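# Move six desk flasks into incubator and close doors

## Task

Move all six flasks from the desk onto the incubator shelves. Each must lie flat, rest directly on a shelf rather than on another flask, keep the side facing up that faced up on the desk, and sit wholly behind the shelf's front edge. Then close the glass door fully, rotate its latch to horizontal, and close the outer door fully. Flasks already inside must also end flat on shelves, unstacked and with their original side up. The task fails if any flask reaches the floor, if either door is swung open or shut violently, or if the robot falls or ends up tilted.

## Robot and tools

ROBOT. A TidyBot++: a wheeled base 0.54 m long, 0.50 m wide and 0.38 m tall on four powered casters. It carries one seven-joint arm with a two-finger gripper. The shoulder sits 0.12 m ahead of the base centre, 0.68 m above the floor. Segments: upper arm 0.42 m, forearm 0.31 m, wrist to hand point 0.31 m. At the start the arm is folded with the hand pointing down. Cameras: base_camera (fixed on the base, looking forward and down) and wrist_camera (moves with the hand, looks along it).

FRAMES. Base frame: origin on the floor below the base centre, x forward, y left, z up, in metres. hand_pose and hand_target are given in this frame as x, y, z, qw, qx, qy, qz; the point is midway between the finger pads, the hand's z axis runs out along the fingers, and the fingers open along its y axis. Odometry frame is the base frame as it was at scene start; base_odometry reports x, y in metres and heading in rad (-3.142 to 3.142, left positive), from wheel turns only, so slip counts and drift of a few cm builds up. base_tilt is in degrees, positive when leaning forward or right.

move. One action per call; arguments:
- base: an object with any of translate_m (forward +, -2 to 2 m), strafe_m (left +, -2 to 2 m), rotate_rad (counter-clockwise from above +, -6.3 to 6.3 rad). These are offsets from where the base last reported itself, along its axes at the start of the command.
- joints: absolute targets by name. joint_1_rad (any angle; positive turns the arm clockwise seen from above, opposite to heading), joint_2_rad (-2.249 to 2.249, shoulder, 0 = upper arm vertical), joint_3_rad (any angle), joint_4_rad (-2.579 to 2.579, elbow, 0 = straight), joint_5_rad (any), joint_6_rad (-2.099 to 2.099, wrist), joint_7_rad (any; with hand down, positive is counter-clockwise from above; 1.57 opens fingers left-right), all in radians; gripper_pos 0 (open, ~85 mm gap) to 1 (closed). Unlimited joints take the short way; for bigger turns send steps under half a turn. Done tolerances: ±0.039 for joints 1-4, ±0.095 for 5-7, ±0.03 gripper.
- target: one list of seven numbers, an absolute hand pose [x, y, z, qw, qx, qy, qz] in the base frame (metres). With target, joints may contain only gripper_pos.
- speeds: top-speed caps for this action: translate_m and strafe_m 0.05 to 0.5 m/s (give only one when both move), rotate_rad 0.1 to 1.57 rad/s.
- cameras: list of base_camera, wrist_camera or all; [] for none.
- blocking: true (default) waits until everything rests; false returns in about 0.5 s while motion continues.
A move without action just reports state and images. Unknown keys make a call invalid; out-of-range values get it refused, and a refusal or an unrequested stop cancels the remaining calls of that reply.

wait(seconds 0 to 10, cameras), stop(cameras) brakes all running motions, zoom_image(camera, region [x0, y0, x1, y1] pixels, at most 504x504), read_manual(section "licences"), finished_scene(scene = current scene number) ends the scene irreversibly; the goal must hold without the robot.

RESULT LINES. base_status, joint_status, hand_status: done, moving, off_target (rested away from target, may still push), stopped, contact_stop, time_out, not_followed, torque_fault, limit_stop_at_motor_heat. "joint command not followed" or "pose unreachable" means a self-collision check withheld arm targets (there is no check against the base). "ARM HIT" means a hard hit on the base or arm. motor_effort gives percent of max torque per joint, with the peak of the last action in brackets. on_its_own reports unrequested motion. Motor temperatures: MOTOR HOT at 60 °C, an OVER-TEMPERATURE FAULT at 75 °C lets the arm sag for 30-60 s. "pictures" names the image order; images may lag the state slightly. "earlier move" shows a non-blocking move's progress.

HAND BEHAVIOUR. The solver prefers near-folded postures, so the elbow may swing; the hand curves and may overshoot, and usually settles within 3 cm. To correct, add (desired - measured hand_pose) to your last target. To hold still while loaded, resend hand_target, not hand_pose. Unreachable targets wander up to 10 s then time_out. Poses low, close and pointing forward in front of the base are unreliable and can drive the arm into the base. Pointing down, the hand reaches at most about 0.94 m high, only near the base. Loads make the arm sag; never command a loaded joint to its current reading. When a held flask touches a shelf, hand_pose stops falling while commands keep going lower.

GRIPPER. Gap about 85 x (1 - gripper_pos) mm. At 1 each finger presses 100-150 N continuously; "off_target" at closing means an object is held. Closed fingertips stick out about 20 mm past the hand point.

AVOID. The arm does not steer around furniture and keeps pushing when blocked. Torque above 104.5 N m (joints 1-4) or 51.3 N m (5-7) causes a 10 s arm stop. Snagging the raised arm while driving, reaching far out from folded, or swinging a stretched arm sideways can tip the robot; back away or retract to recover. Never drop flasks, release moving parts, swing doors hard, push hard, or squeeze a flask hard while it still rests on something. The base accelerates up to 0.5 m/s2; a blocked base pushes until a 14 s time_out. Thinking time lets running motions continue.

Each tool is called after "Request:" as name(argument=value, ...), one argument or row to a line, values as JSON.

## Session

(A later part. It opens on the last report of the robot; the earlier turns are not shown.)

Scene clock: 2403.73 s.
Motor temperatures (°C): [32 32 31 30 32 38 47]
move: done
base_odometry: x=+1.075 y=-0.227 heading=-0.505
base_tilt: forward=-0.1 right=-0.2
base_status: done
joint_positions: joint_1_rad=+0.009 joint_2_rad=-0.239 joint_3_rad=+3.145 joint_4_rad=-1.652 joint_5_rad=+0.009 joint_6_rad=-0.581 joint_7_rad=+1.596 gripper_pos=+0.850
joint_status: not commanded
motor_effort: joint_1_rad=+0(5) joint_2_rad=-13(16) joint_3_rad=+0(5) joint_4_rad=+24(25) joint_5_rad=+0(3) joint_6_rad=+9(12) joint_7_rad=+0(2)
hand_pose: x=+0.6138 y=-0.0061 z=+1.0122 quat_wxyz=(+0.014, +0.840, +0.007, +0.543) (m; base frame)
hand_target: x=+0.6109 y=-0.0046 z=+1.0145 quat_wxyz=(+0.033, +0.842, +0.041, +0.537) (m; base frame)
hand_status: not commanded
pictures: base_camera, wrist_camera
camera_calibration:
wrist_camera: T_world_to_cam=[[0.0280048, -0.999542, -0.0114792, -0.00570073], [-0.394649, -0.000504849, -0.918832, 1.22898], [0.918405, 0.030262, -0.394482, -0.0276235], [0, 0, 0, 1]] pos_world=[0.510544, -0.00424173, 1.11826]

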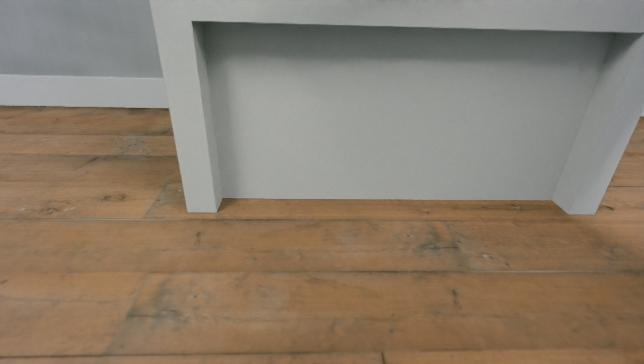

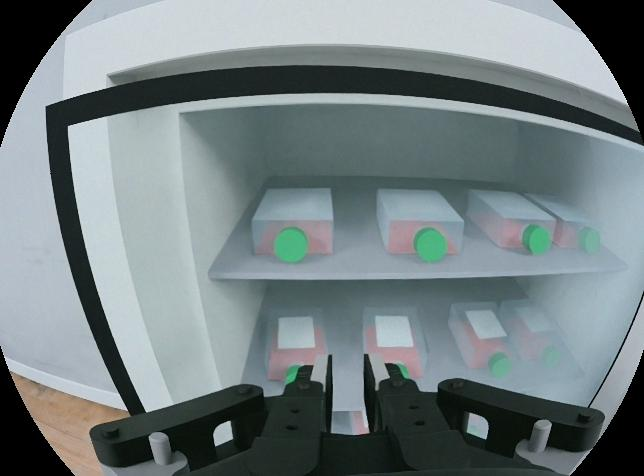

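Request:
move(
  base={"translate_m":0.09,"strafe_m":0.03,"rotate_rad":0.01},
  speeds={"translate_m":0.08},
)

Scene clock: 2411.67 s.
Motor temperatures (°C): [32 32 31 30 32 38 47]
move: done
base_odometry: x=+1.168 y=-0.244 heading=-0.495
base_tilt: forward=+0.0 right=-0.3
base_status: done
joint_positions: joint_1_rad=+0.009 joint_2_rad=-0.240 joint_3_rad=+3.145 joint_4_rad=-1.652 joint_5_rad=+0.009 joint_6_rad=-0.582 joint_7_rad=+1.596 gripper_pos=+0.850
joint_status: not commanded
motor_effort: joint_1_rad=+0(3) joint_2_rad=-14(19) joint_3_rad=+0(3) joint_4_rad=+24(25) joint_5_rad=+0(1) joint_6_rad=+8(10) joint_7_rad=+0(1)
hand_pose: x=+0.6134 y=-0.0062 z=+1.0125 quat_wxyz=(+0.014, +0.840, +0.007, +0.543) (m; base frame)
hand_target: x=+0.6109 y=-0.0046 z=+1.0145 quat_wxyz=(+0.033, +0.842, +0.041, +0.537) (m; base frame)
hand_status: not commanded
pictures: base_camera, wrist_camera
camera_calibration:
wrist_camera: T_world_to_cam=[[0.0278732, -0.999545, -0.0115307, -0.00565826], [-0.394651, -0.000405628, -0.918831, 1.22906], [0.918408, 0.0301614, -0.394483, -0.0270432], [0, 0, 0, 1]] pos_world=[0.510044, -0.00434149, 1.11856]

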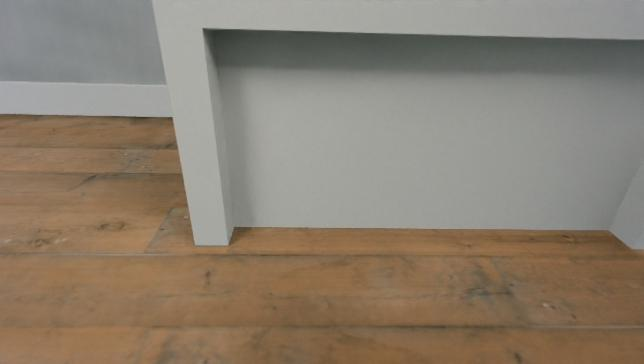

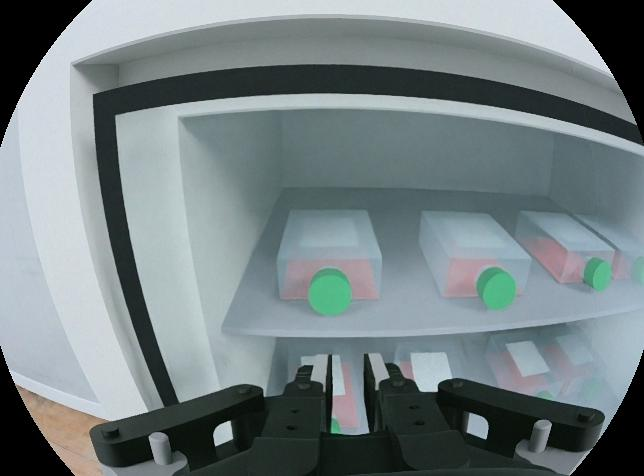

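Request:
move(
  base={"translate_m":0.045},
  speeds={"translate_m":0.06},
)

Scene clock: 2418.13 s.
Motor temperatures (°C): [32 32 31 30 32 38 47]
move: done
base_odometry: x=+1.208 y=-0.265 heading=-0.494
base_tilt: forward=-0.1 right=-0.3
base_status: done
joint_positions: joint_1_rad=+0.009 joint_2_rad=-0.240 joint_3_rad=+3.145 joint_4_rad=-1.652 joint_5_rad=+0.009 joint_6_rad=-0.582 joint_7_rad=+1.596 gripper_pos=+0.850
joint_status: not commanded
motor_effort: joint_1_rad=+0(1) joint_2_rad=-13(17) joint_3_rad=+0(2) joint_4_rad=+24(24) joint_5_rad=+0(1) joint_6_rad=+9(9) joint_7_rad=+0(1)
hand_pose: x=+0.6134 y=-0.0061 z=+1.0124 quat_wxyz=(+0.014, +0.840, +0.007, +0.543) (m; base frame)
hand_target: x=+0.6109 y=-0.0046 z=+1.0145 quat_wxyz=(+0.033, +0.842, +0.041, +0.537) (m; base frame)
hand_status: not commanded
pictures: base_camera, wrist_camera
camera_calibration:
wrist_camera: T_world_to_cam=[[0.0278724, -0.999545, -0.0115338, -0.00565828], [-0.394856, -0.000409162, -0.918743, 1.22901], [0.91832, 0.0301617, -0.394688, -0.0269], [0, 0, 0, 1]] pos_world=[0.510144, -0.00434149, 1.11846]

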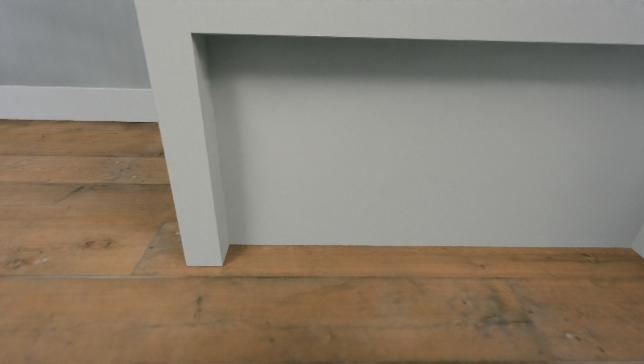

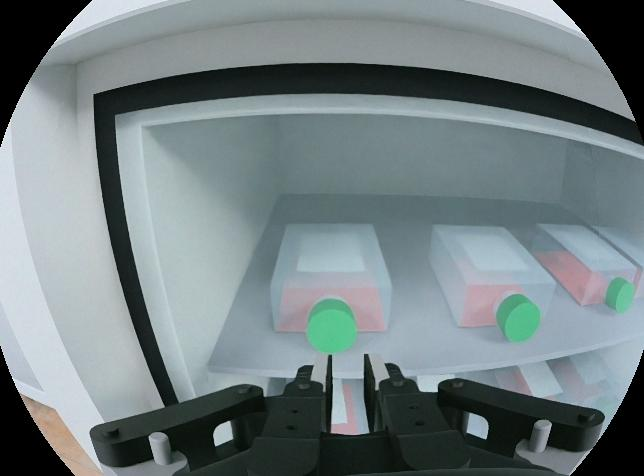

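Request:
move(
  base={"translate_m": 0.04},
  speeds={"translate_m": 0.06},
)

Scene clock: 2447.87 s.
Motor temperatures (°C): [32 31 31 30 32 38 47]
move: done
base_odometry: x=+1.243 y=-0.284 heading=-0.494
base_tilt: forward=-0.1 right=-0.2
base_status: done
joint_positions: joint_1_rad=+0.009 joint_2_rad=-0.283 joint_3_rad=+3.144 joint_4_rad=-1.654 joint_5_rad=+0.009 joint_6_rad=-0.647 joint_7_rad=+1.596 gripper_pos=+0.850
joint_status: not commanded
motor_effort: joint_1_rad=-1(2) joint_2_rad=-3(15) joint_3_rad=+0(3) joint_4_rad=+25(28) joint_5_rad=-1(1) joint_6_rad=+14(19) joint_7_rad=+0(1)
hand_pose: x=+0.5901 y=-0.0058 z=+1.0135 quat_wxyz=(+0.014, +0.846, +0.007, +0.532) (m; base frame)
hand_target: x=+0.6109 y=-0.0046 z=+1.0145 quat_wxyz=(+0.033, +0.842, +0.041, +0.537) (m; base frame)
hand_status: not commanded
pictures: base_camera, wrist_camera
camera_calibration:
wrist_camera: T_world_to_cam=[[0.0278886, -0.999539, -0.0120248, -0.00409751], [-0.417109, -0.000704125, -0.908856, 1.224], [0.908429, 0.0303624, -0.416936, 0.0233249], [0, 0, 0, 1]] pos_world=[0.489467, -0.00394197, 1.12212]

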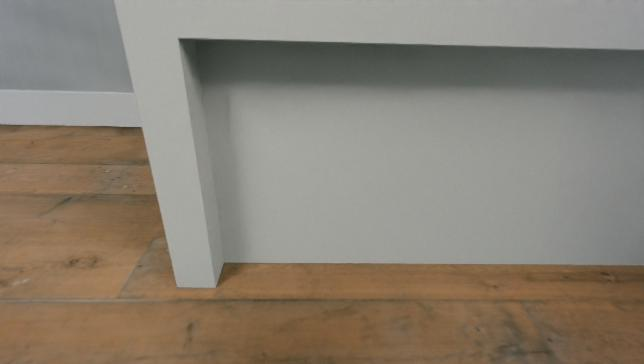

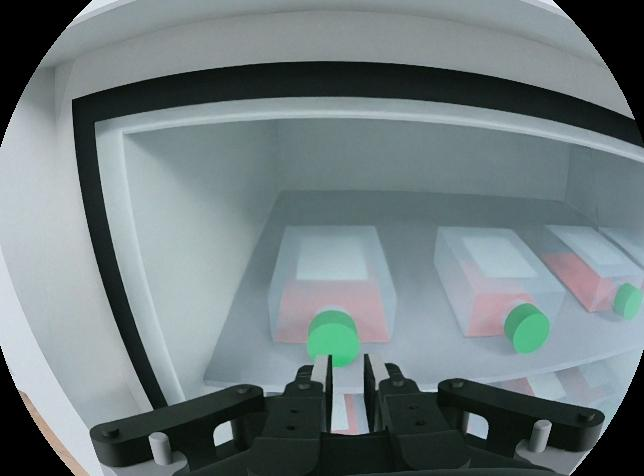

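Request:
move(
  base={"translate_m": -0.2, "strafe_m": 0.06},
  speeds={"translate_m": 0.15},
)

Request:
move(
  target=[0.57, 0.0, 0.92, 0, 0.7716, 0, 0.636],
)

Scene clock: 2456.43 s.
Motor temperatures (°C): [32 31 31 30 32 38 47]
move: done
base_odometry: x=+1.096 y=-0.136 heading=-0.495
base_tilt: forward=-0.1 right=-0.1
base_status: done
joint_positions: joint_1_rad=+0.009 joint_2_rad=-0.240 joint_3_rad=+3.143 joint_4_rad=-1.649 joint_5_rad=+0.009 joint_6_rad=-0.631 joint_7_rad=+1.596 gripper_pos=+0.850
joint_status: not commanded
motor_effort: joint_1_rad=+0(1) joint_2_rad=-14(17) joint_3_rad=+0(3) joint_4_rad=+24(25) joint_5_rad=+0(1) joint_6_rad=+9(14) joint_7_rad=+0(1)
hand_pose: x=+0.6068 y=-0.0055 z=+1.0002 quat_wxyz=(+0.013, +0.852, +0.008, +0.523) (m; base frame)
hand_target: x=+0.6109 y=-0.0046 z=+1.0145 quat_wxyz=(+0.033, +0.842, +0.041, +0.537) (m; base frame)
hand_status: not commanded
pictures: base_camera, wrist_camera
camera_calibration:
wrist_camera: T_world_to_cam=[[0.0282912, -0.99952, -0.0126297, -0.00409906], [-0.437006, -0.00100397, -0.899458, 1.22152], [0.899014, 0.030966, -0.436824, 0.0281814], [0, 0, 0, 1]] pos_world=[0.508591, -0.00374339, 1.11096]

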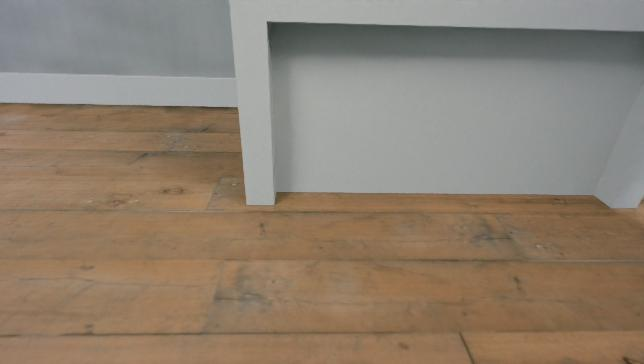

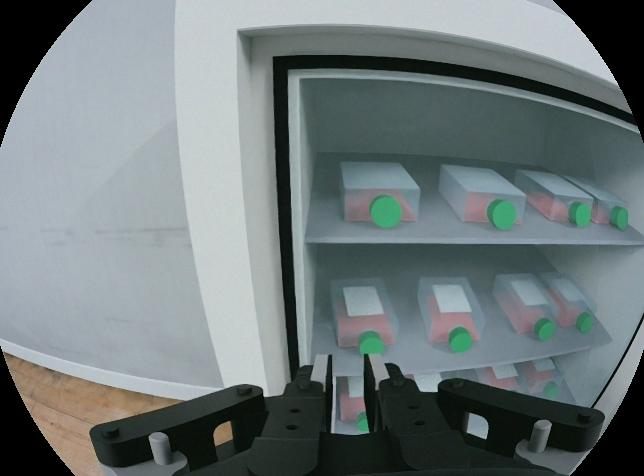

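Scene clock: 2458.67 s.
Motor temperatures (°C): [32 31 31 30 32 38 47]
move: done
base_odometry: x=+1.096 y=-0.136 heading=-0.495
base_tilt: forward=-0.1 right=-0.2
base_status: not commanded
joint_positions: joint_1_rad=+0.009 joint_2_rad=-0.351 joint_3_rad=+3.143 joint_4_rad=-2.243 joint_5_rad=+0.009 joint_6_rad=+0.051 joint_7_rad=+1.596 gripper_pos=+0.850
joint_status: not commanded
motor_effort: joint_1_rad=-1(1) joint_2_rad=-9(14) joint_3_rad=+0(1) joint_4_rad=+23(25) joint_5_rad=+0(1) joint_6_rad=+9(10) joint_7_rad=-1(1)
hand_pose: x=+0.5727 y=-0.0034 z=+0.8943 quat_wxyz=(+0.013, +0.796, +0.009, +0.605) (m; base frame)
hand_target: x=+0.5700 y=+0.0000 z=+0.9200 quat_wxyz=(+0.000, +0.772, +0.000, +0.636) (m; base frame)
hand_status: done (0.026 m and 4.9 deg from the pose sent, 0.088 m and 16.0 deg at the start)
pictures: base_camera, wrist_camera
camera_calibration:
wrist_camera: T_world_to_cam=[[0.0359339, -0.999343, -0.00479633, -0.0137677], [-0.250658, -0.00436684, -0.968066, 1.06594], [0.967409, 0.0359886, -0.25065, -0.193082], [0, 0, 0, 1]] pos_world=[0.45447, -0.00215514, 0.983437]

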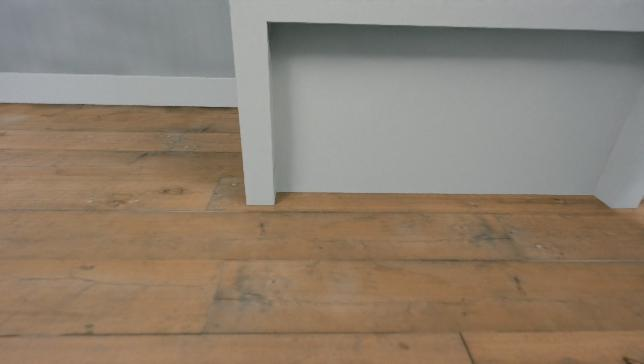

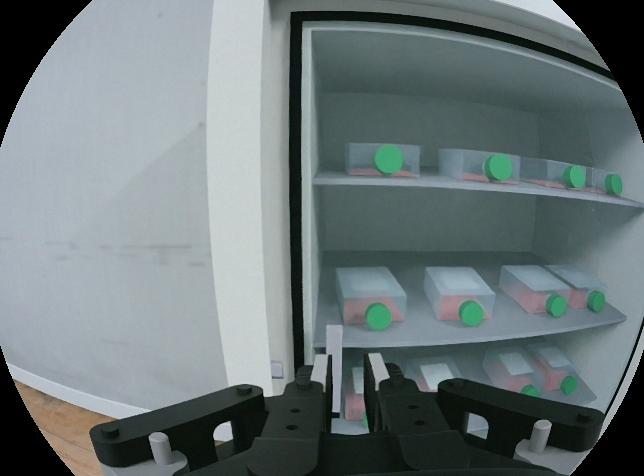

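Request:
zoom_image(
  camera="wrist_camera",
  region=[230, 280, 430, 440],
)

Scaled by 2.520.

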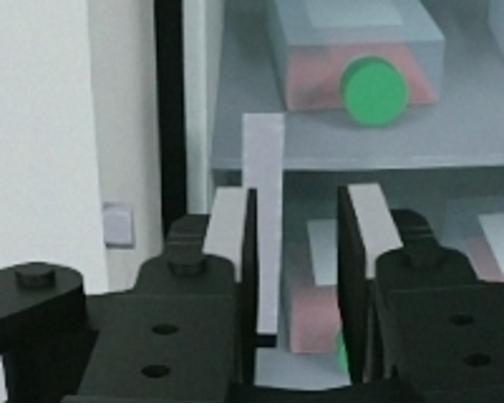

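Request:
move(
  base={"strafe_m": 0.12},
  speeds={"translate_m": 0.15},
)

Request:
zoom_image(
  camera="wrist_camera",
  region=[280, 260, 560, 460],
)

"speeds": translate_m has a speed but no command beside it: command translate_m too, or leave its speed out
Scene clock: 2492.53 s.
Motor temperatures (°C): [32 31 31 30 32 38 47]
base_odometry: x=+1.096 y=-0.136 heading=-0.495
base_tilt: forward=-0.1 right=-0.2
base_status: not commanded
joint_positions: joint_1_rad=+0.009 joint_2_rad=-0.351 joint_3_rad=+3.143 joint_4_rad=-2.243 joint_5_rad=+0.009 joint_6_rad=+0.053 joint_7_rad=+1.596 gripper_pos=+0.850
joint_status: not commanded
motor_effort: joint_1_rad=+0(1) joint_2_rad=-9(14) joint_3_rad=+0(1) joint_4_rad=+23(25) joint_5_rad=-1(1) joint_6_rad=+9(10) joint_7_rad=-1(1)
hand_pose: x=+0.5728 y=-0.0034 z=+0.8949 quat_wxyz=(+0.013, +0.795, +0.009, +0.606) (m; base frame)
hand_target: x=+0.5700 y=+0.0000 z=+0.9200 quat_wxyz=(+0.000, +0.772, +0.000, +0.636) (m; base frame)
hand_status: done (0.025 m and 4.8 deg from the pose sent, 0.088 m and 16.0 deg at the start)
pictures: none

Scaled by 1.800.

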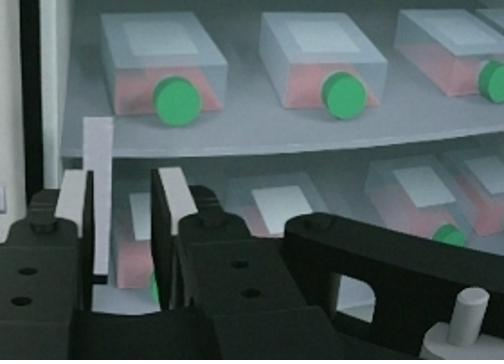

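Request:
move(
  base={"strafe_m": 0.12},
  speeds={"strafe_m": 0.15},
)

Request:
zoom_image(
  camera="wrist_camera",
  region=[280, 260, 560, 460],
)

Scene clock: 2500.57 s.
Motor temperatures (°C): [32 31 31 30 32 38 47]
move: done
base_odometry: x=+1.152 y=-0.030 heading=-0.494
base_tilt: forward=-0.1 right=-0.2
base_status: done
joint_positions: joint_1_rad=+0.008 joint_2_rad=-0.353 joint_3_rad=+3.148 joint_4_rad=-2.244 joint_5_rad=+0.009 joint_6_rad=+0.055 joint_7_rad=+1.596 gripper_pos=+0.850
joint_status: not commanded
motor_effort: joint_1_rad=+0(2) joint_2_rad=-9(10) joint_3_rad=+0(3) joint_4_rad=+23(24) joint_5_rad=-1(1) joint_6_rad=+9(10) joint_7_rad=-1(1)
hand_pose: x=+0.5725 y=-0.0055 z=+0.8961 quat_wxyz=(+0.014, +0.794, +0.007, +0.607) (m; base frame)
hand_target: x=+0.5700 y=+0.0000 z=+0.9200 quat_wxyz=(+0.000, +0.772, +0.000, +0.636) (m; base frame)
hand_status: not commanded
pictures: base_camera, wrist_camera
camera_calibration:
wrist_camera: T_world_to_cam=[[0.0319394, -0.999471, -0.00615105, -0.012384], [-0.245905, -0.00189289, -0.969292, 1.06598], [0.968768, 0.0324712, -0.245835, -0.197491], [0, 0, 0, 1]] pos_world=[0.453848, -0.00394692, 0.984619]

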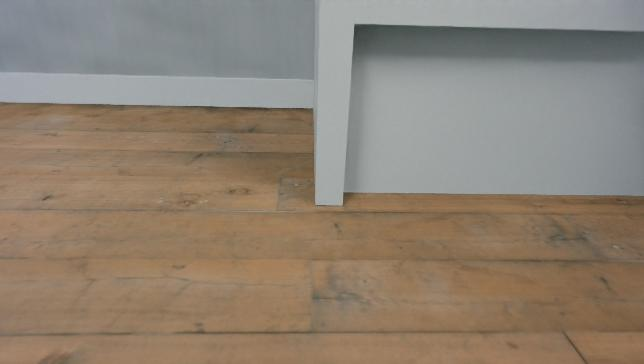

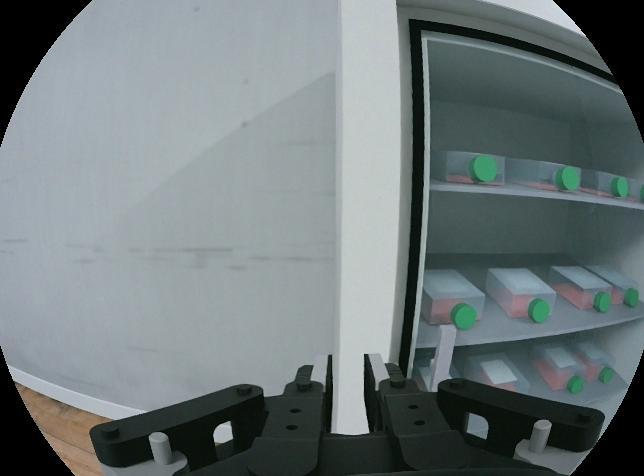

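Scaled by 1.800.

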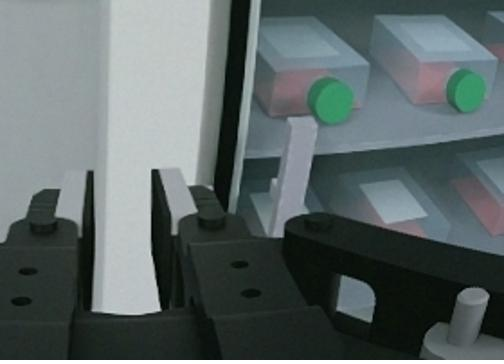

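Request:
move(
  base={"strafe_m": -0.072},
  speeds={"strafe_m": 0.15},
  target=[0.57, 0.005, 0.842, 0, 0.7716, 0, 0.636],
  joints={"gripper_pos": 1.0},
)

Request:
move(
  base={"translate_m": 0.16},
  speeds={"translate_m": 0.15},
)

Request:
zoom_image(
  camera="wrist_camera",
  region=[230, 280, 430, 440],
)

Scene clock: 2530.90 s.
Motor temperatures (°C): [32 31 31 30 32 38 47]
move: done
base_odometry: x=+1.118 y=-0.093 heading=-0.494
base_tilt: forward=-0.1 right=-0.2
base_status: done
joint_positions: joint_1_rad=+0.008 joint_2_rad=-0.273 joint_3_rad=+3.122 joint_4_rad=-2.461 joint_5_rad=+0.007 joint_6_rad=+0.387 joint_7_rad=+1.596 gripper_pos=+0.999
joint_status: all done
motor_effort: joint_1_rad=+0(1) joint_2_rad=-10(11) joint_3_rad=+0(2) joint_4_rad=+21(24) joint_5_rad=+0(1) joint_6_rad=+9(10) joint_7_rad=+0(2)
hand_pose: x=+0.5647 y=+0.0079 z=+0.8334 quat_wxyz=(+0.008, +0.784, +0.019, +0.621) (m; base frame)
hand_target: x=+0.5700 y=+0.0050 z=+0.8420 quat_wxyz=(+0.000, +0.772, +0.000, +0.636) (m; base frame)
hand_status: done (0.011 m and 3.3 deg from the pose sent, 0.055 m and 4.6 deg at the start)
pictures: base_camera, wrist_camera
camera_calibration:
wrist_camera: T_world_to_cam=[[0.0590015, -0.998258, 0.000484717, -0.0199017], [-0.212397, -0.013028, -0.977097, 0.99104], [0.975401, 0.0575472, -0.212796, -0.237233], [0, 0, 0, 1]] pos_world=[0.443065, 0.00669638, 0.917869]

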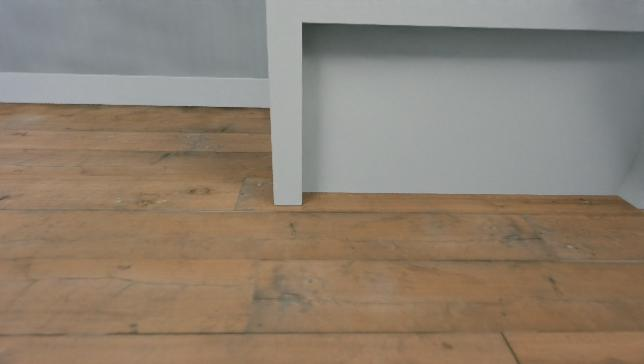

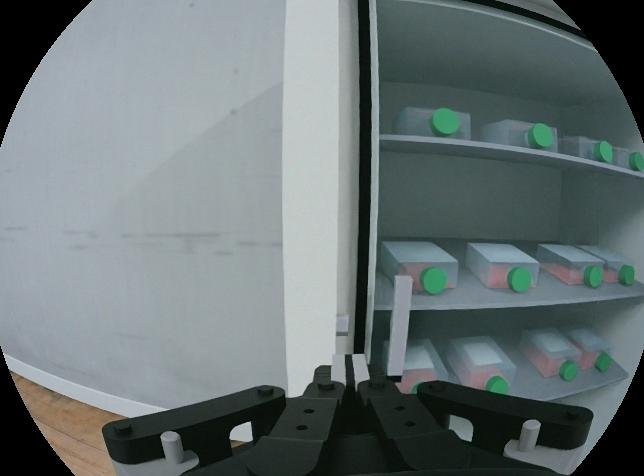

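Scene clock: 2532.60 s.
Motor temperatures (°C): [32 31 31 30 32 38 47]
move: done
base_odometry: x=+1.259 y=-0.169 heading=-0.494
base_tilt: forward=-0.1 right=-0.2
base_status: done
joint_positions: joint_1_rad=+0.008 joint_2_rad=-0.267 joint_3_rad=+3.120 joint_4_rad=-2.463 joint_5_rad=+0.007 joint_6_rad=+0.390 joint_7_rad=+1.596 gripper_pos=+0.999
joint_status: not commanded
motor_effort: joint_1_rad=+0(1) joint_2_rad=-10(12) joint_3_rad=+0(2) joint_4_rad=+21(22) joint_5_rad=-1(1) joint_6_rad=+10(10) joint_7_rad=-1(2)
hand_pose: x=+0.5654 y=+0.0085 z=+0.8310 quat_wxyz=(+0.007, +0.785, +0.020, +0.619) (m; base frame)
hand_target: x=+0.5700 y=+0.0050 z=+0.8420 quat_wxyz=(+0.000, +0.772, +0.000, +0.636) (m; base frame)
hand_status: not commanded
pictures: base_camera, wrist_camera
camera_calibration:
wrist_camera: T_world_to_cam=[[0.0602844, -0.998181, 0.000485063, -0.0201402], [-0.215982, -0.0135185, -0.976304, 0.990302], [0.974535, 0.0587512, -0.216404, -0.235058], [0, 0, 0, 1]] pos_world=[0.444173, 0.00709375, 0.915978]

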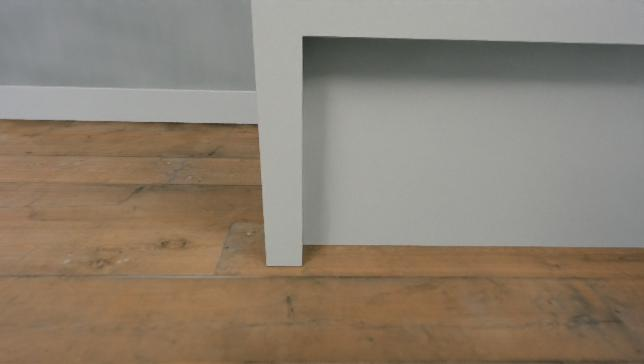

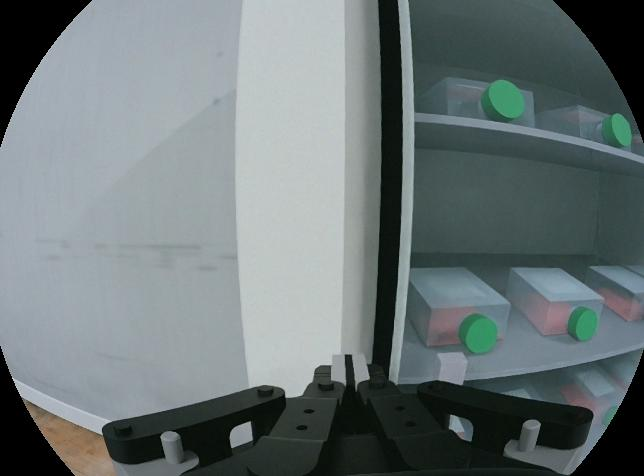

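Scaled by 2.520.

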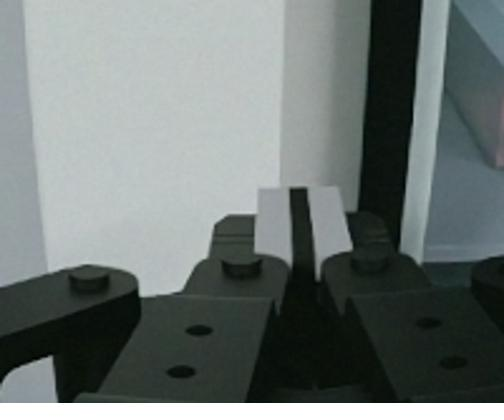

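Request:
move(
  base={"translate_m": 0.033},
  speeds={"translate_m": 0.1},
  target=[0.57, -0.003, 0.827, 0, 0.7716, 0, 0.636],
  cameras=[],
)

Request:
move(
  base={"strafe_m": -0.065},
  speeds={"strafe_m": 0.08},
)

Scene clock: 2549.70 s.
Motor temperatures (°C): [32 31 31 30 32 38 47]
move: done
base_odometry: x=+1.289 y=-0.185 heading=-0.494
base_tilt: forward=-0.1 right=-0.2
base_status: done
joint_positions: joint_1_rad=-0.001 joint_2_rad=-0.230 joint_3_rad=+3.171 joint_4_rad=-2.497 joint_5_rad=+0.017 joint_6_rad=+0.466 joint_7_rad=+1.596 gripper_pos=+0.999
joint_status: not commanded
motor_effort: joint_1_rad=+0(1) joint_2_rad=-11(13) joint_3_rad=+0(2) joint_4_rad=+20(22) joint_5_rad=+0(1) joint_6_rad=+9(10) joint_7_rad=+0(1)
hand_pose: x=+0.5676 y=-0.0098 z=+0.8188 quat_wxyz=(+0.016, +0.784, +0.005, +0.621) (m; base frame)
hand_target: x=+0.5700 y=-0.0030 z=+0.8270 quat_wxyz=(+0.000, +0.772, +0.000, +0.636) (m; base frame)
hand_status: done (0.011 m and 2.9 deg from the pose sent, 0.013 m and 3.5 deg at the start)
pictures: none
No camera images: "cameras" was empty.

Scene clock: 2551.03 s.
Motor temperatures (°C): [32 31 31 30 32 38 47]
move: done
base_odometry: x=+1.258 y=-0.242 heading=-0.494
base_tilt: forward=-0.1 right=-0.2
base_status: done
joint_positions: joint_1_rad=-0.001 joint_2_rad=-0.230 joint_3_rad=+3.173 joint_4_rad=-2.498 joint_5_rad=+0.017 joint_6_rad=+0.467 joint_7_rad=+1.596 gripper_pos=+0.999
joint_status: not commanded
motor_effort: joint_1_rad=+0(1) joint_2_rad=-10(12) joint_3_rad=+0(2) joint_4_rad=+20(21) joint_5_rad=+0(1) joint_6_rad=+9(10) joint_7_rad=+0(1)
hand_pose: x=+0.5675 y=-0.0102 z=+0.8187 quat_wxyz=(+0.016, +0.784, +0.005, +0.621) (m; base frame)
hand_target: x=+0.5700 y=-0.0030 z=+0.8270 quat_wxyz=(+0.000, +0.772, +0.000, +0.636) (m; base frame)
hand_status: not commanded
pictures: base_camera, wrist_camera
camera_calibration:
wrist_camera: T_world_to_cam=[[0.0261286, -0.999649, -0.00439896, -0.0155085], [-0.211732, -0.00123347, -0.977327, 0.97697], [0.976979, 0.0264676, -0.21169, -0.244264], [0, 0, 0, 1]] pos_world=[0.445901, -0.00783292, 0.903042]

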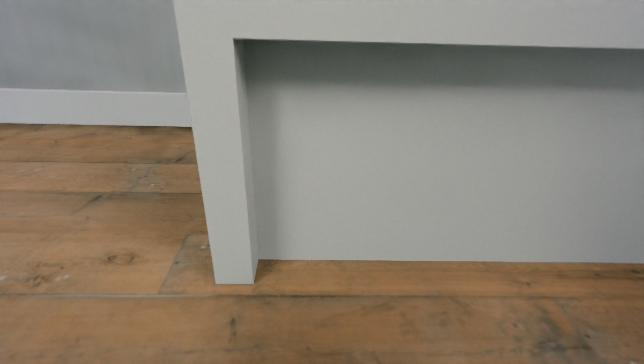

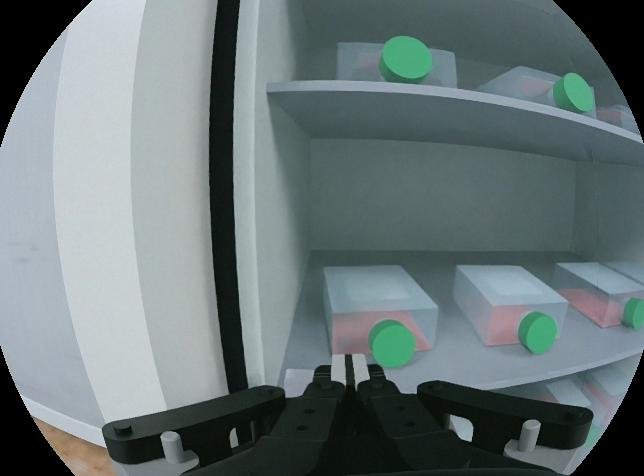

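Request:
move(
  base={"strafe_m": 0.06},
  speeds={"strafe_m": 0.1},
  cameras=[],
)

Request:
move(
  base={"translate_m": 0.014},
  speeds={"translate_m": 0.08},
)

Request:
move(
  base={"strafe_m": -0.05},
  speeds={"strafe_m": 0.08},
)

Scene clock: 2565.60 s.
Motor temperatures (°C): [32 31 31 30 32 38 47]
move: done
base_odometry: x=+1.286 y=-0.189 heading=-0.494
base_tilt: forward=-0.1 right=-0.2
base_status: done
joint_positions: joint_1_rad=-0.002 joint_2_rad=-0.230 joint_3_rad=+3.175 joint_4_rad=-2.498 joint_5_rad=+0.017 joint_6_rad=+0.467 joint_7_rad=+1.596 gripper_pos=+0.999
joint_status: not commanded
motor_effort: joint_1_rad=+0(2) joint_2_rad=-11(13) joint_3_rad=+1(2) joint_4_rad=+20(21) joint_5_rad=+0(1) joint_6_rad=+9(10) joint_7_rad=+0(2)
hand_pose: x=+0.5674 y=-0.0108 z=+0.8185 quat_wxyz=(+0.016, +0.784, +0.004, +0.621) (m; base frame)
hand_target: x=+0.5700 y=-0.0030 z=+0.8270 quat_wxyz=(+0.000, +0.772, +0.000, +0.636) (m; base frame)
hand_status: not commanded
pictures: none
No camera images: "cameras" was empty.

Scene clock: 2566.27 s.
Motor temperatures (°C): [32 31 31 30 32 38 47]
move: done
base_odometry: x=+1.299 y=-0.196 heading=-0.494
base_tilt: forward=-0.1 right=-0.2
base_status: done
joint_positions: joint_1_rad=-0.002 joint_2_rad=-0.225 joint_3_rad=+3.175 joint_4_rad=-2.502 joint_5_rad=+0.017 joint_6_rad=+0.468 joint_7_rad=+1.596 gripper_pos=+0.999
joint_status: not commanded
motor_effort: joint_1_rad=-1(1) joint_2_rad=-10(14) joint_3_rad=+0(1) joint_4_rad=+20(21) joint_5_rad=+0(1) joint_6_rad=+9(10) joint_7_rad=+0(1)
hand_pose: x=+0.5672 y=-0.0108 z=+0.8148 quat_wxyz=(+0.016, +0.786, +0.004, +0.618) (m; base frame)
hand_target: x=+0.5700 y=-0.0030 z=+0.8270 quat_wxyz=(+0.000, +0.772, +0.000, +0.636) (m; base frame)
hand_status: not commanded
pictures: base_camera, wrist_camera
camera_calibration:
wrist_camera: T_world_to_cam=[[0.0249387, -0.999676, -0.00514457, -0.014825], [-0.218839, -0.000437831, -0.975761, 0.975882], [0.975442, 0.02546, -0.218779, -0.238116], [0, 0, 0, 1]] pos_world=[0.446199, -0.00833052, 0.900056]

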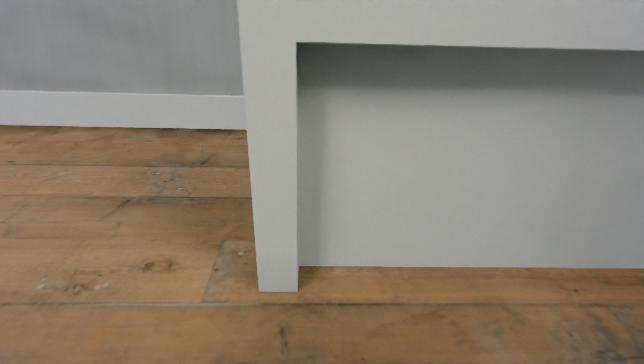

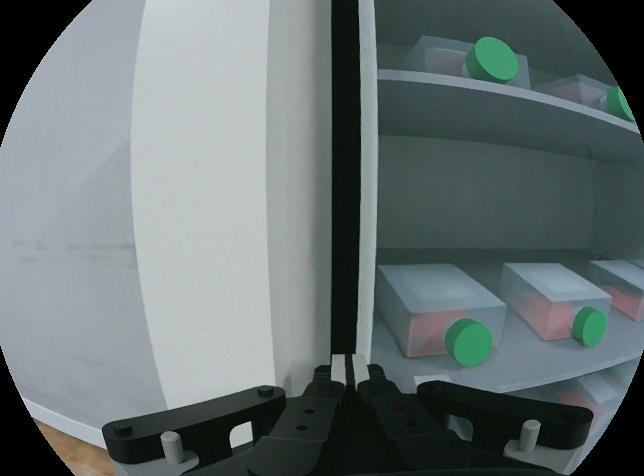

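Scene clock: 2567.43 s.
Motor temperatures (°C): [32 31 31 30 32 38 47]
move: done
base_odometry: x=+1.275 y=-0.241 heading=-0.493
base_tilt: forward=-0.1 right=-0.3
base_status: done
joint_positions: joint_1_rad=-0.006 joint_2_rad=-0.225 joint_3_rad=+3.175 joint_4_rad=-2.502 joint_5_rad=+0.017 joint_6_rad=+0.471 joint_7_rad=+1.596 gripper_pos=+0.999
joint_status: not commanded
motor_effort: joint_1_rad=+1(2) joint_2_rad=-10(12) joint_3_rad=+1(3) joint_4_rad=+20(21) joint_5_rad=-1(1) joint_6_rad=+9(10) joint_7_rad=+0(1)
hand_pose: x=+0.5673 y=-0.0092 z=+0.8153 quat_wxyz=(+0.015, +0.785, +0.006, +0.619) (m; base frame)
hand_target: x=+0.5700 y=-0.0030 z=+0.8270 quat_wxyz=(+0.000, +0.772, +0.000, +0.636) (m; base frame)
hand_status: not commanded
pictures: base_camera, wrist_camera
camera_calibration:
wrist_camera: T_world_to_cam=[[0.0285414, -0.99958, -0.00509429, -0.0152819], [-0.216848, -0.0012166, -0.976205, 0.975658], [0.975788, 0.028967, -0.216792, -0.239919], [0, 0, 0, 1]] pos_world=[0.446116, -0.00713876, 0.900352]

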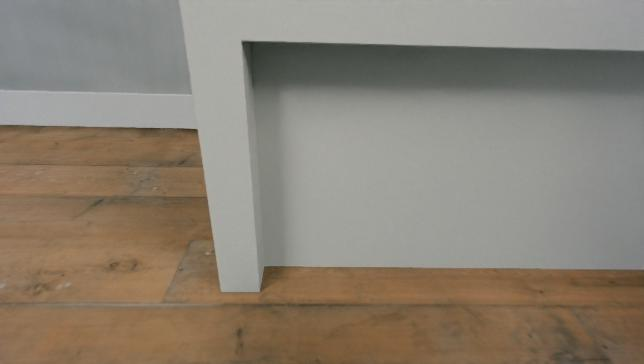

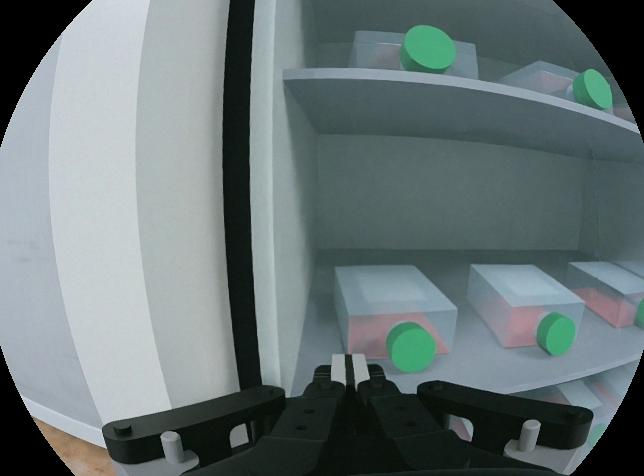

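Request:
move(
  base={"strafe_m": -0.025},
  speeds={"strafe_m": 0.08},
  cameras=[],
)

Request:
move(
  base={"strafe_m": -0.015},
  speeds={"strafe_m": 0.08},
  target=[0.573, -0.003, 0.804, 0, 0.7716, 0, 0.636],
)

Request:
zoom_image(
  camera="wrist_camera",
  region=[230, 300, 470, 440],
)

Scene clock: 2575.43 s.
Motor temperatures (°C): [32 31 31 30 32 38 47]
move: done
base_odometry: x=+1.264 y=-0.263 heading=-0.493
base_tilt: forward=-0.1 right=-0.2
base_status: done
joint_positions: joint_1_rad=-0.006 joint_2_rad=-0.225 joint_3_rad=+3.176 joint_4_rad=-2.502 joint_5_rad=+0.017 joint_6_rad=+0.471 joint_7_rad=+1.596 gripper_pos=+0.999
joint_status: not commanded
motor_effort: joint_1_rad=+0(2) joint_2_rad=-10(13) joint_3_rad=+0(3) joint_4_rad=+20(20) joint_5_rad=+0(1) joint_6_rad=+9(10) joint_7_rad=-1(1)
hand_pose: x=+0.5674 y=-0.0096 z=+0.8155 quat_wxyz=(+0.015, +0.785, +0.005, +0.619) (m; base frame)
hand_target: x=+0.5700 y=-0.0030 z=+0.8270 quat_wxyz=(+0.000, +0.772, +0.000, +0.636) (m; base frame)
hand_status: not commanded
pictures: none
No camera images: "cameras" was empty.

Scene clock: 2576.60 s.
Motor temperatures (°C): [32 31 31 30 32 38 47]
move: done
base_odometry: x=+1.257 y=-0.276 heading=-0.493
base_tilt: forward=+0.0 right=-0.2
base_status: done
joint_positions: joint_1_rad=-0.006 joint_2_rad=-0.160 joint_3_rad=+3.176 joint_4_rad=-2.553 joint_5_rad=+0.017 joint_6_rad=+0.595 joint_7_rad=+1.596 gripper_pos=+0.999
joint_status: not commanded
motor_effort: joint_1_rad=+0(1) joint_2_rad=-11(13) joint_3_rad=+0(2) joint_4_rad=+19(20) joint_5_rad=+0(1) joint_6_rad=+10(10) joint_7_rad=+0(1)
hand_pose: x=+0.5693 y=-0.0089 z=+0.7966 quat_wxyz=(+0.015, +0.783, +0.006, +0.622) (m; base frame)
hand_target: x=+0.5730 y=-0.0030 z=+0.8040 quat_wxyz=(+0.000, +0.772, +0.000, +0.636) (m; base frame)
hand_status: done (0.010 m and 2.8 deg from the pose sent, 0.014 m and 3.1 deg at the start)
pictures: base_camera, wrist_camera
camera_calibration:
wrist_camera: T_world_to_cam=[[0.0286345, -0.999581, -0.00415805, -0.0159883], [-0.20891, -0.00191653, -0.977933, 0.95468], [0.977516, 0.0288713, -0.208877, -0.253308], [0, 0, 0, 1]] pos_world=[0.447512, -0.00683857, 0.880637]

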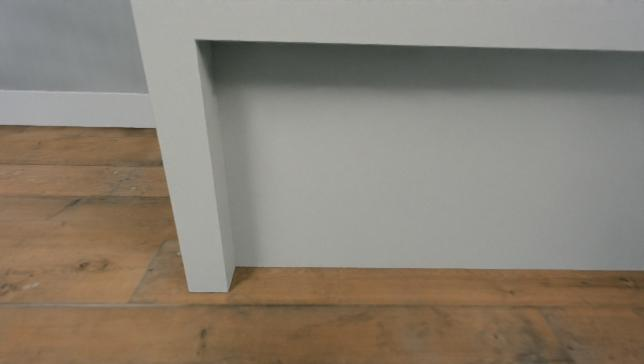

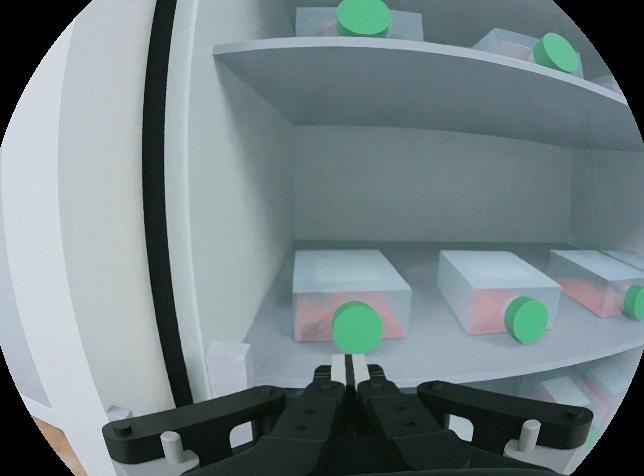

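Scaled by 2.100.

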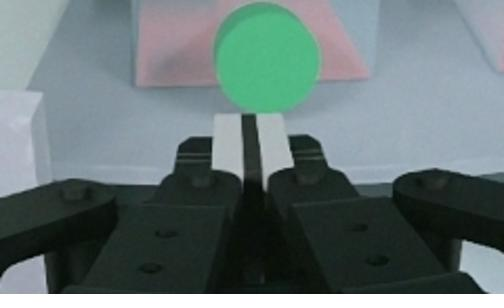

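Request:
move(
  base={"strafe_m": 0.09},
  speeds={"strafe_m": 0.12},
  cameras=[],
)

Request:
move(
  base={"translate_m": 0.022},
  speeds={"translate_m": 0.06},
)

Request:
move(
  base={"strafe_m": -0.05},
  speeds={"strafe_m": 0.06},
)

Scene clock: 2602.47 s.
Motor temperatures (°C): [32 31 31 30 32 38 47]
move: done
base_odometry: x=+1.300 y=-0.197 heading=-0.493
base_tilt: forward=-0.1 right=-0.2
base_status: done
joint_positions: joint_1_rad=+0.047 joint_2_rad=-0.159 joint_3_rad=+3.238 joint_4_rad=-2.554 joint_5_rad=+0.007 joint_6_rad=+0.598 joint_7_rad=+1.596 gripper_pos=+0.999
joint_status: not commanded
motor_effort: joint_1_rad=-11(13) joint_2_rad=-13(15) joint_3_rad=-12(14) joint_4_rad=+18(20) joint_5_rad=+7(8) joint_6_rad=+10(10) joint_7_rad=-1(1)
hand_pose: x=+0.5661 y=-0.0628 z=+0.7965 quat_wxyz=(+0.046, +0.781, -0.047, +0.621) (m; base frame)
hand_target: x=+0.5730 y=-0.0030 z=+0.8040 quat_wxyz=(+0.000, +0.772, +0.000, +0.636) (m; base frame)
hand_status: not commanded
pictures: none
No camera images: "cameras" was empty.

Scene clock: 2603.63 s.
Motor temperatures (°C): [32 31 31 30 32 38 47]
move: done
base_odometry: x=+1.319 y=-0.207 heading=-0.493
base_tilt: forward=+0.0 right=-0.2
base_status: done
joint_positions: joint_1_rad=+0.050 joint_2_rad=-0.170 joint_3_rad=+3.239 joint_4_rad=-2.575 joint_5_rad=+0.006 joint_6_rad=+0.606 joint_7_rad=+1.596 gripper_pos=+0.999
joint_status: not commanded
motor_effort: joint_1_rad=-12(14) joint_2_rad=-8(13) joint_3_rad=-13(16) joint_4_rad=+20(26) joint_5_rad=+7(8) joint_6_rad=+9(11) joint_7_rad=-1(1)
hand_pose: x=+0.5587 y=-0.0641 z=+0.7930 quat_wxyz=(+0.047, +0.782, -0.049, +0.620) (m; base frame)
hand_target: x=+0.5730 y=-0.0030 z=+0.8040 quat_wxyz=(+0.000, +0.772, +0.000, +0.636) (m; base frame)
hand_status: not commanded
pictures: base_camera, wrist_camera
camera_calibration:
wrist_camera: T_world_to_cam=[[-0.0975849, -0.994961, -0.0230219, 0.0148618], [-0.206203, 0.0428437, -0.977571, 0.949861], [0.973631, -0.090649, -0.209344, -0.247212], [0, 0, 0, 1]] pos_world=[0.438008, -0.0483182, 0.877146]

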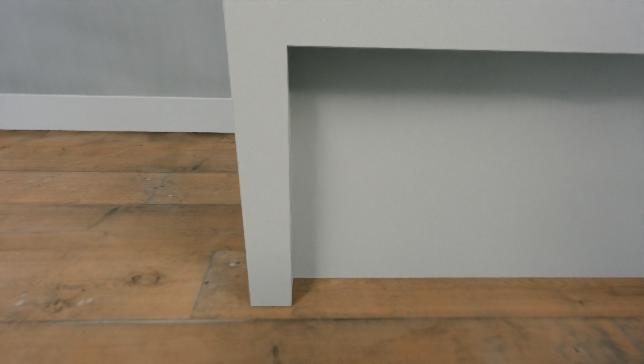

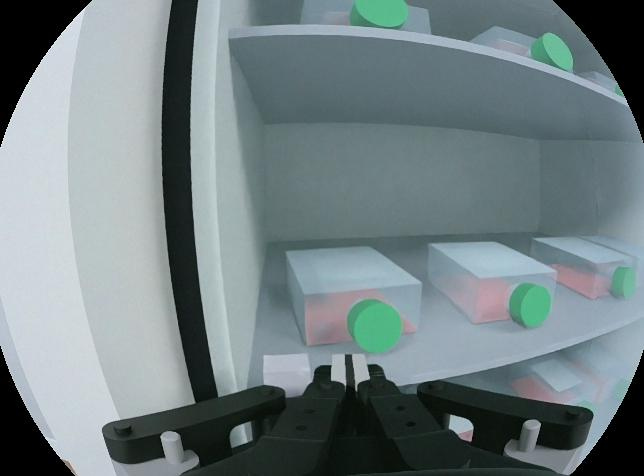

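Scene clock: 2604.93 s.
Motor temperatures (°C): [32 31 31 30 32 38 47]
move: done
base_odometry: x=+1.295 y=-0.251 heading=-0.493
base_tilt: forward=-0.1 right=-0.3
base_status: done
joint_positions: joint_1_rad=+0.009 joint_2_rad=-0.172 joint_3_rad=+3.178 joint_4_rad=-2.586 joint_5_rad=+0.012 joint_6_rad=+0.607 joint_7_rad=+1.596 gripper_pos=+0.999
joint_status: not commanded
motor_effort: joint_1_rad=-1(12) joint_2_rad=-3(8) joint_3_rad=-1(12) joint_4_rad=+25(25) joint_5_rad=+1(7) joint_6_rad=+9(10) joint_7_rad=+0(1)
hand_pose: x=+0.5589 y=-0.0166 z=+0.7889 quat_wxyz=(+0.020, +0.785, -0.003, +0.619) (m; base frame)
hand_target: x=+0.5730 y=-0.0030 z=+0.8040 quat_wxyz=(+0.000, +0.772, +0.000, +0.636) (m; base frame)
hand_status: not commanded
pictures: base_camera, wrist_camera
camera_calibration:
wrist_camera: T_world_to_cam=[[0.00886949, -0.99992, -0.0089987, -0.00851346], [-0.217061, 0.00685927, -0.976134, 0.948097], [0.976118, 0.0106111, -0.216983, -0.237624], [0, 0, 0, 1]] pos_world=[0.437819, -0.0124946, 0.873833]

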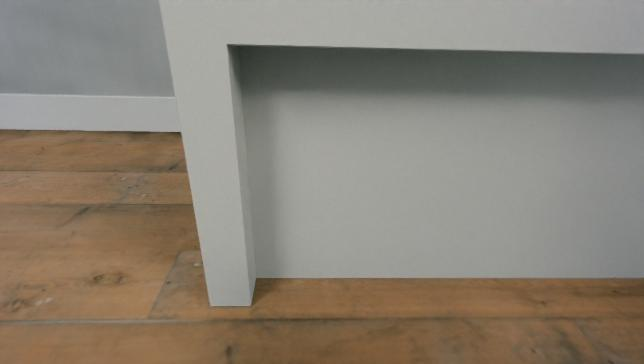

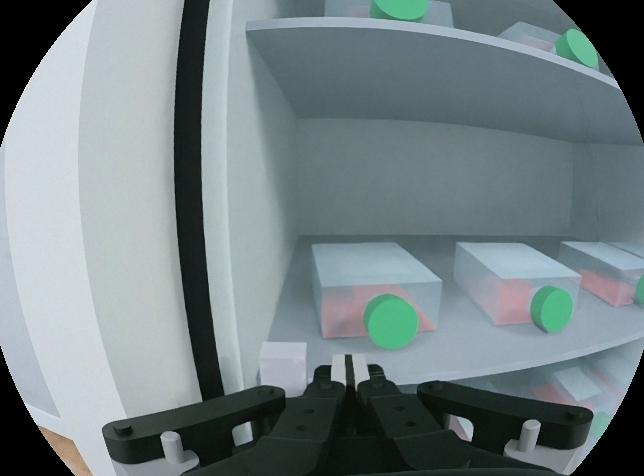

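Request:
move(
  base={"translate_m": -0.06},
  speeds={"translate_m": 0.15},
  cameras=[],
)

Request:
move(
  base={"strafe_m": 0.08},
  speeds={"strafe_m": 0.15},
  cameras=[],
)

Request:
move(
  base={"translate_m": 0.05},
  speeds={"translate_m": 0.08},
)

Scene clock: 2615.33 s.
Motor temperatures (°C): [32 31 31 30 32 38 47]
move: done
base_odometry: x=+1.242 y=-0.223 heading=-0.492
base_tilt: forward=+0.0 right=-0.2
base_status: done
joint_positions: joint_1_rad=+0.008 joint_2_rad=-0.142 joint_3_rad=+3.178 joint_4_rad=-2.565 joint_5_rad=+0.012 joint_6_rad=+0.607 joint_7_rad=+1.596 gripper_pos=+0.999
joint_status: not commanded
motor_effort: joint_1_rad=+0(2) joint_2_rad=-12(15) joint_3_rad=+0(1) joint_4_rad=+18(23) joint_5_rad=-1(1) joint_6_rad=+9(10) joint_7_rad=-1(2)
hand_pose: x=+0.5685 y=-0.0169 z=+0.7865 quat_wxyz=(+0.020, +0.788, -0.003, +0.615) (m; base frame)
hand_target: x=+0.5730 y=-0.0030 z=+0.8040 quat_wxyz=(+0.000, +0.772, +0.000, +0.636) (m; base frame)
hand_status: not commanded
pictures: none
No camera images: "cameras" was empty.

Scene clock: 2616.50 s.
Motor temperatures (°C): [32 31 31 30 32 38 47]
move: done
base_odometry: x=+1.280 y=-0.153 heading=-0.492
base_tilt: forward=+0.0 right=-0.2
base_status: done
joint_positions: joint_1_rad=+0.008 joint_2_rad=-0.142 joint_3_rad=+3.177 joint_4_rad=-2.565 joint_5_rad=+0.012 joint_6_rad=+0.608 joint_7_rad=+1.596 gripper_pos=+0.999
joint_status: not commanded
motor_effort: joint_1_rad=+0(2) joint_2_rad=-12(14) joint_3_rad=+0(2) joint_4_rad=+18(19) joint_5_rad=-1(1) joint_6_rad=+9(10) joint_7_rad=+0(1)
hand_pose: x=+0.5686 y=-0.0164 z=+0.7866 quat_wxyz=(+0.019, +0.788, -0.002, +0.615) (m; base frame)
hand_target: x=+0.5730 y=-0.0030 z=+0.8040 quat_wxyz=(+0.000, +0.772, +0.000, +0.636) (m; base frame)
hand_status: not commanded
pictures: none
No camera images: "cameras" was empty.

Scene clock: 2617.57 s.
Motor temperatures (°C): [32 31 31 30 32 38 47]
move: done
base_odometry: x=+1.323 y=-0.176 heading=-0.493
base_tilt: forward=-0.1 right=-0.2
base_status: done
joint_positions: joint_1_rad=+0.008 joint_2_rad=-0.242 joint_3_rad=+3.183 joint_4_rad=-2.653 joint_5_rad=+0.012 joint_6_rad=+0.610 joint_7_rad=+1.596 gripper_pos=+0.999
joint_status: not commanded
motor_effort: joint_1_rad=-4(5) joint_2_rad=+11(14) joint_3_rad=-3(5) joint_4_rad=+34(37) joint_5_rad=+2(3) joint_6_rad=+8(10) joint_7_rad=+0(1)
hand_pose: x=+0.5312 y=-0.0172 z=+0.7853 quat_wxyz=(+0.019, +0.784, -0.006, +0.621) (m; base frame)
hand_target: x=+0.5730 y=-0.0030 z=+0.8040 quat_wxyz=(+0.000, +0.772, +0.000, +0.636) (m; base frame)
hand_status: not commanded
pictures: base_camera, wrist_camera
camera_calibration:
wrist_camera: T_world_to_cam=[[0.00539532, -0.999909, -0.0123582, -0.00434962], [-0.211137, 0.0109406, -0.977395, 0.936567], [0.977442, 0.00788262, -0.211058, -0.216721], [0, 0, 0, 1]] pos_world=[0.409599, -0.0128876, 0.869602]

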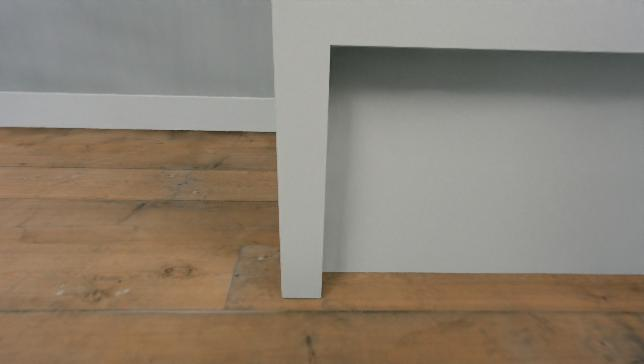

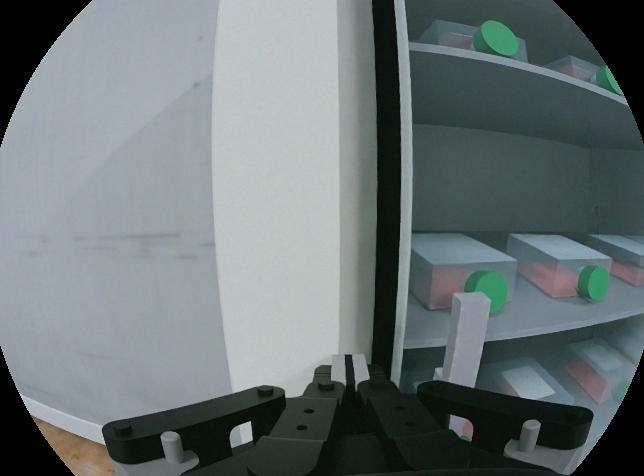

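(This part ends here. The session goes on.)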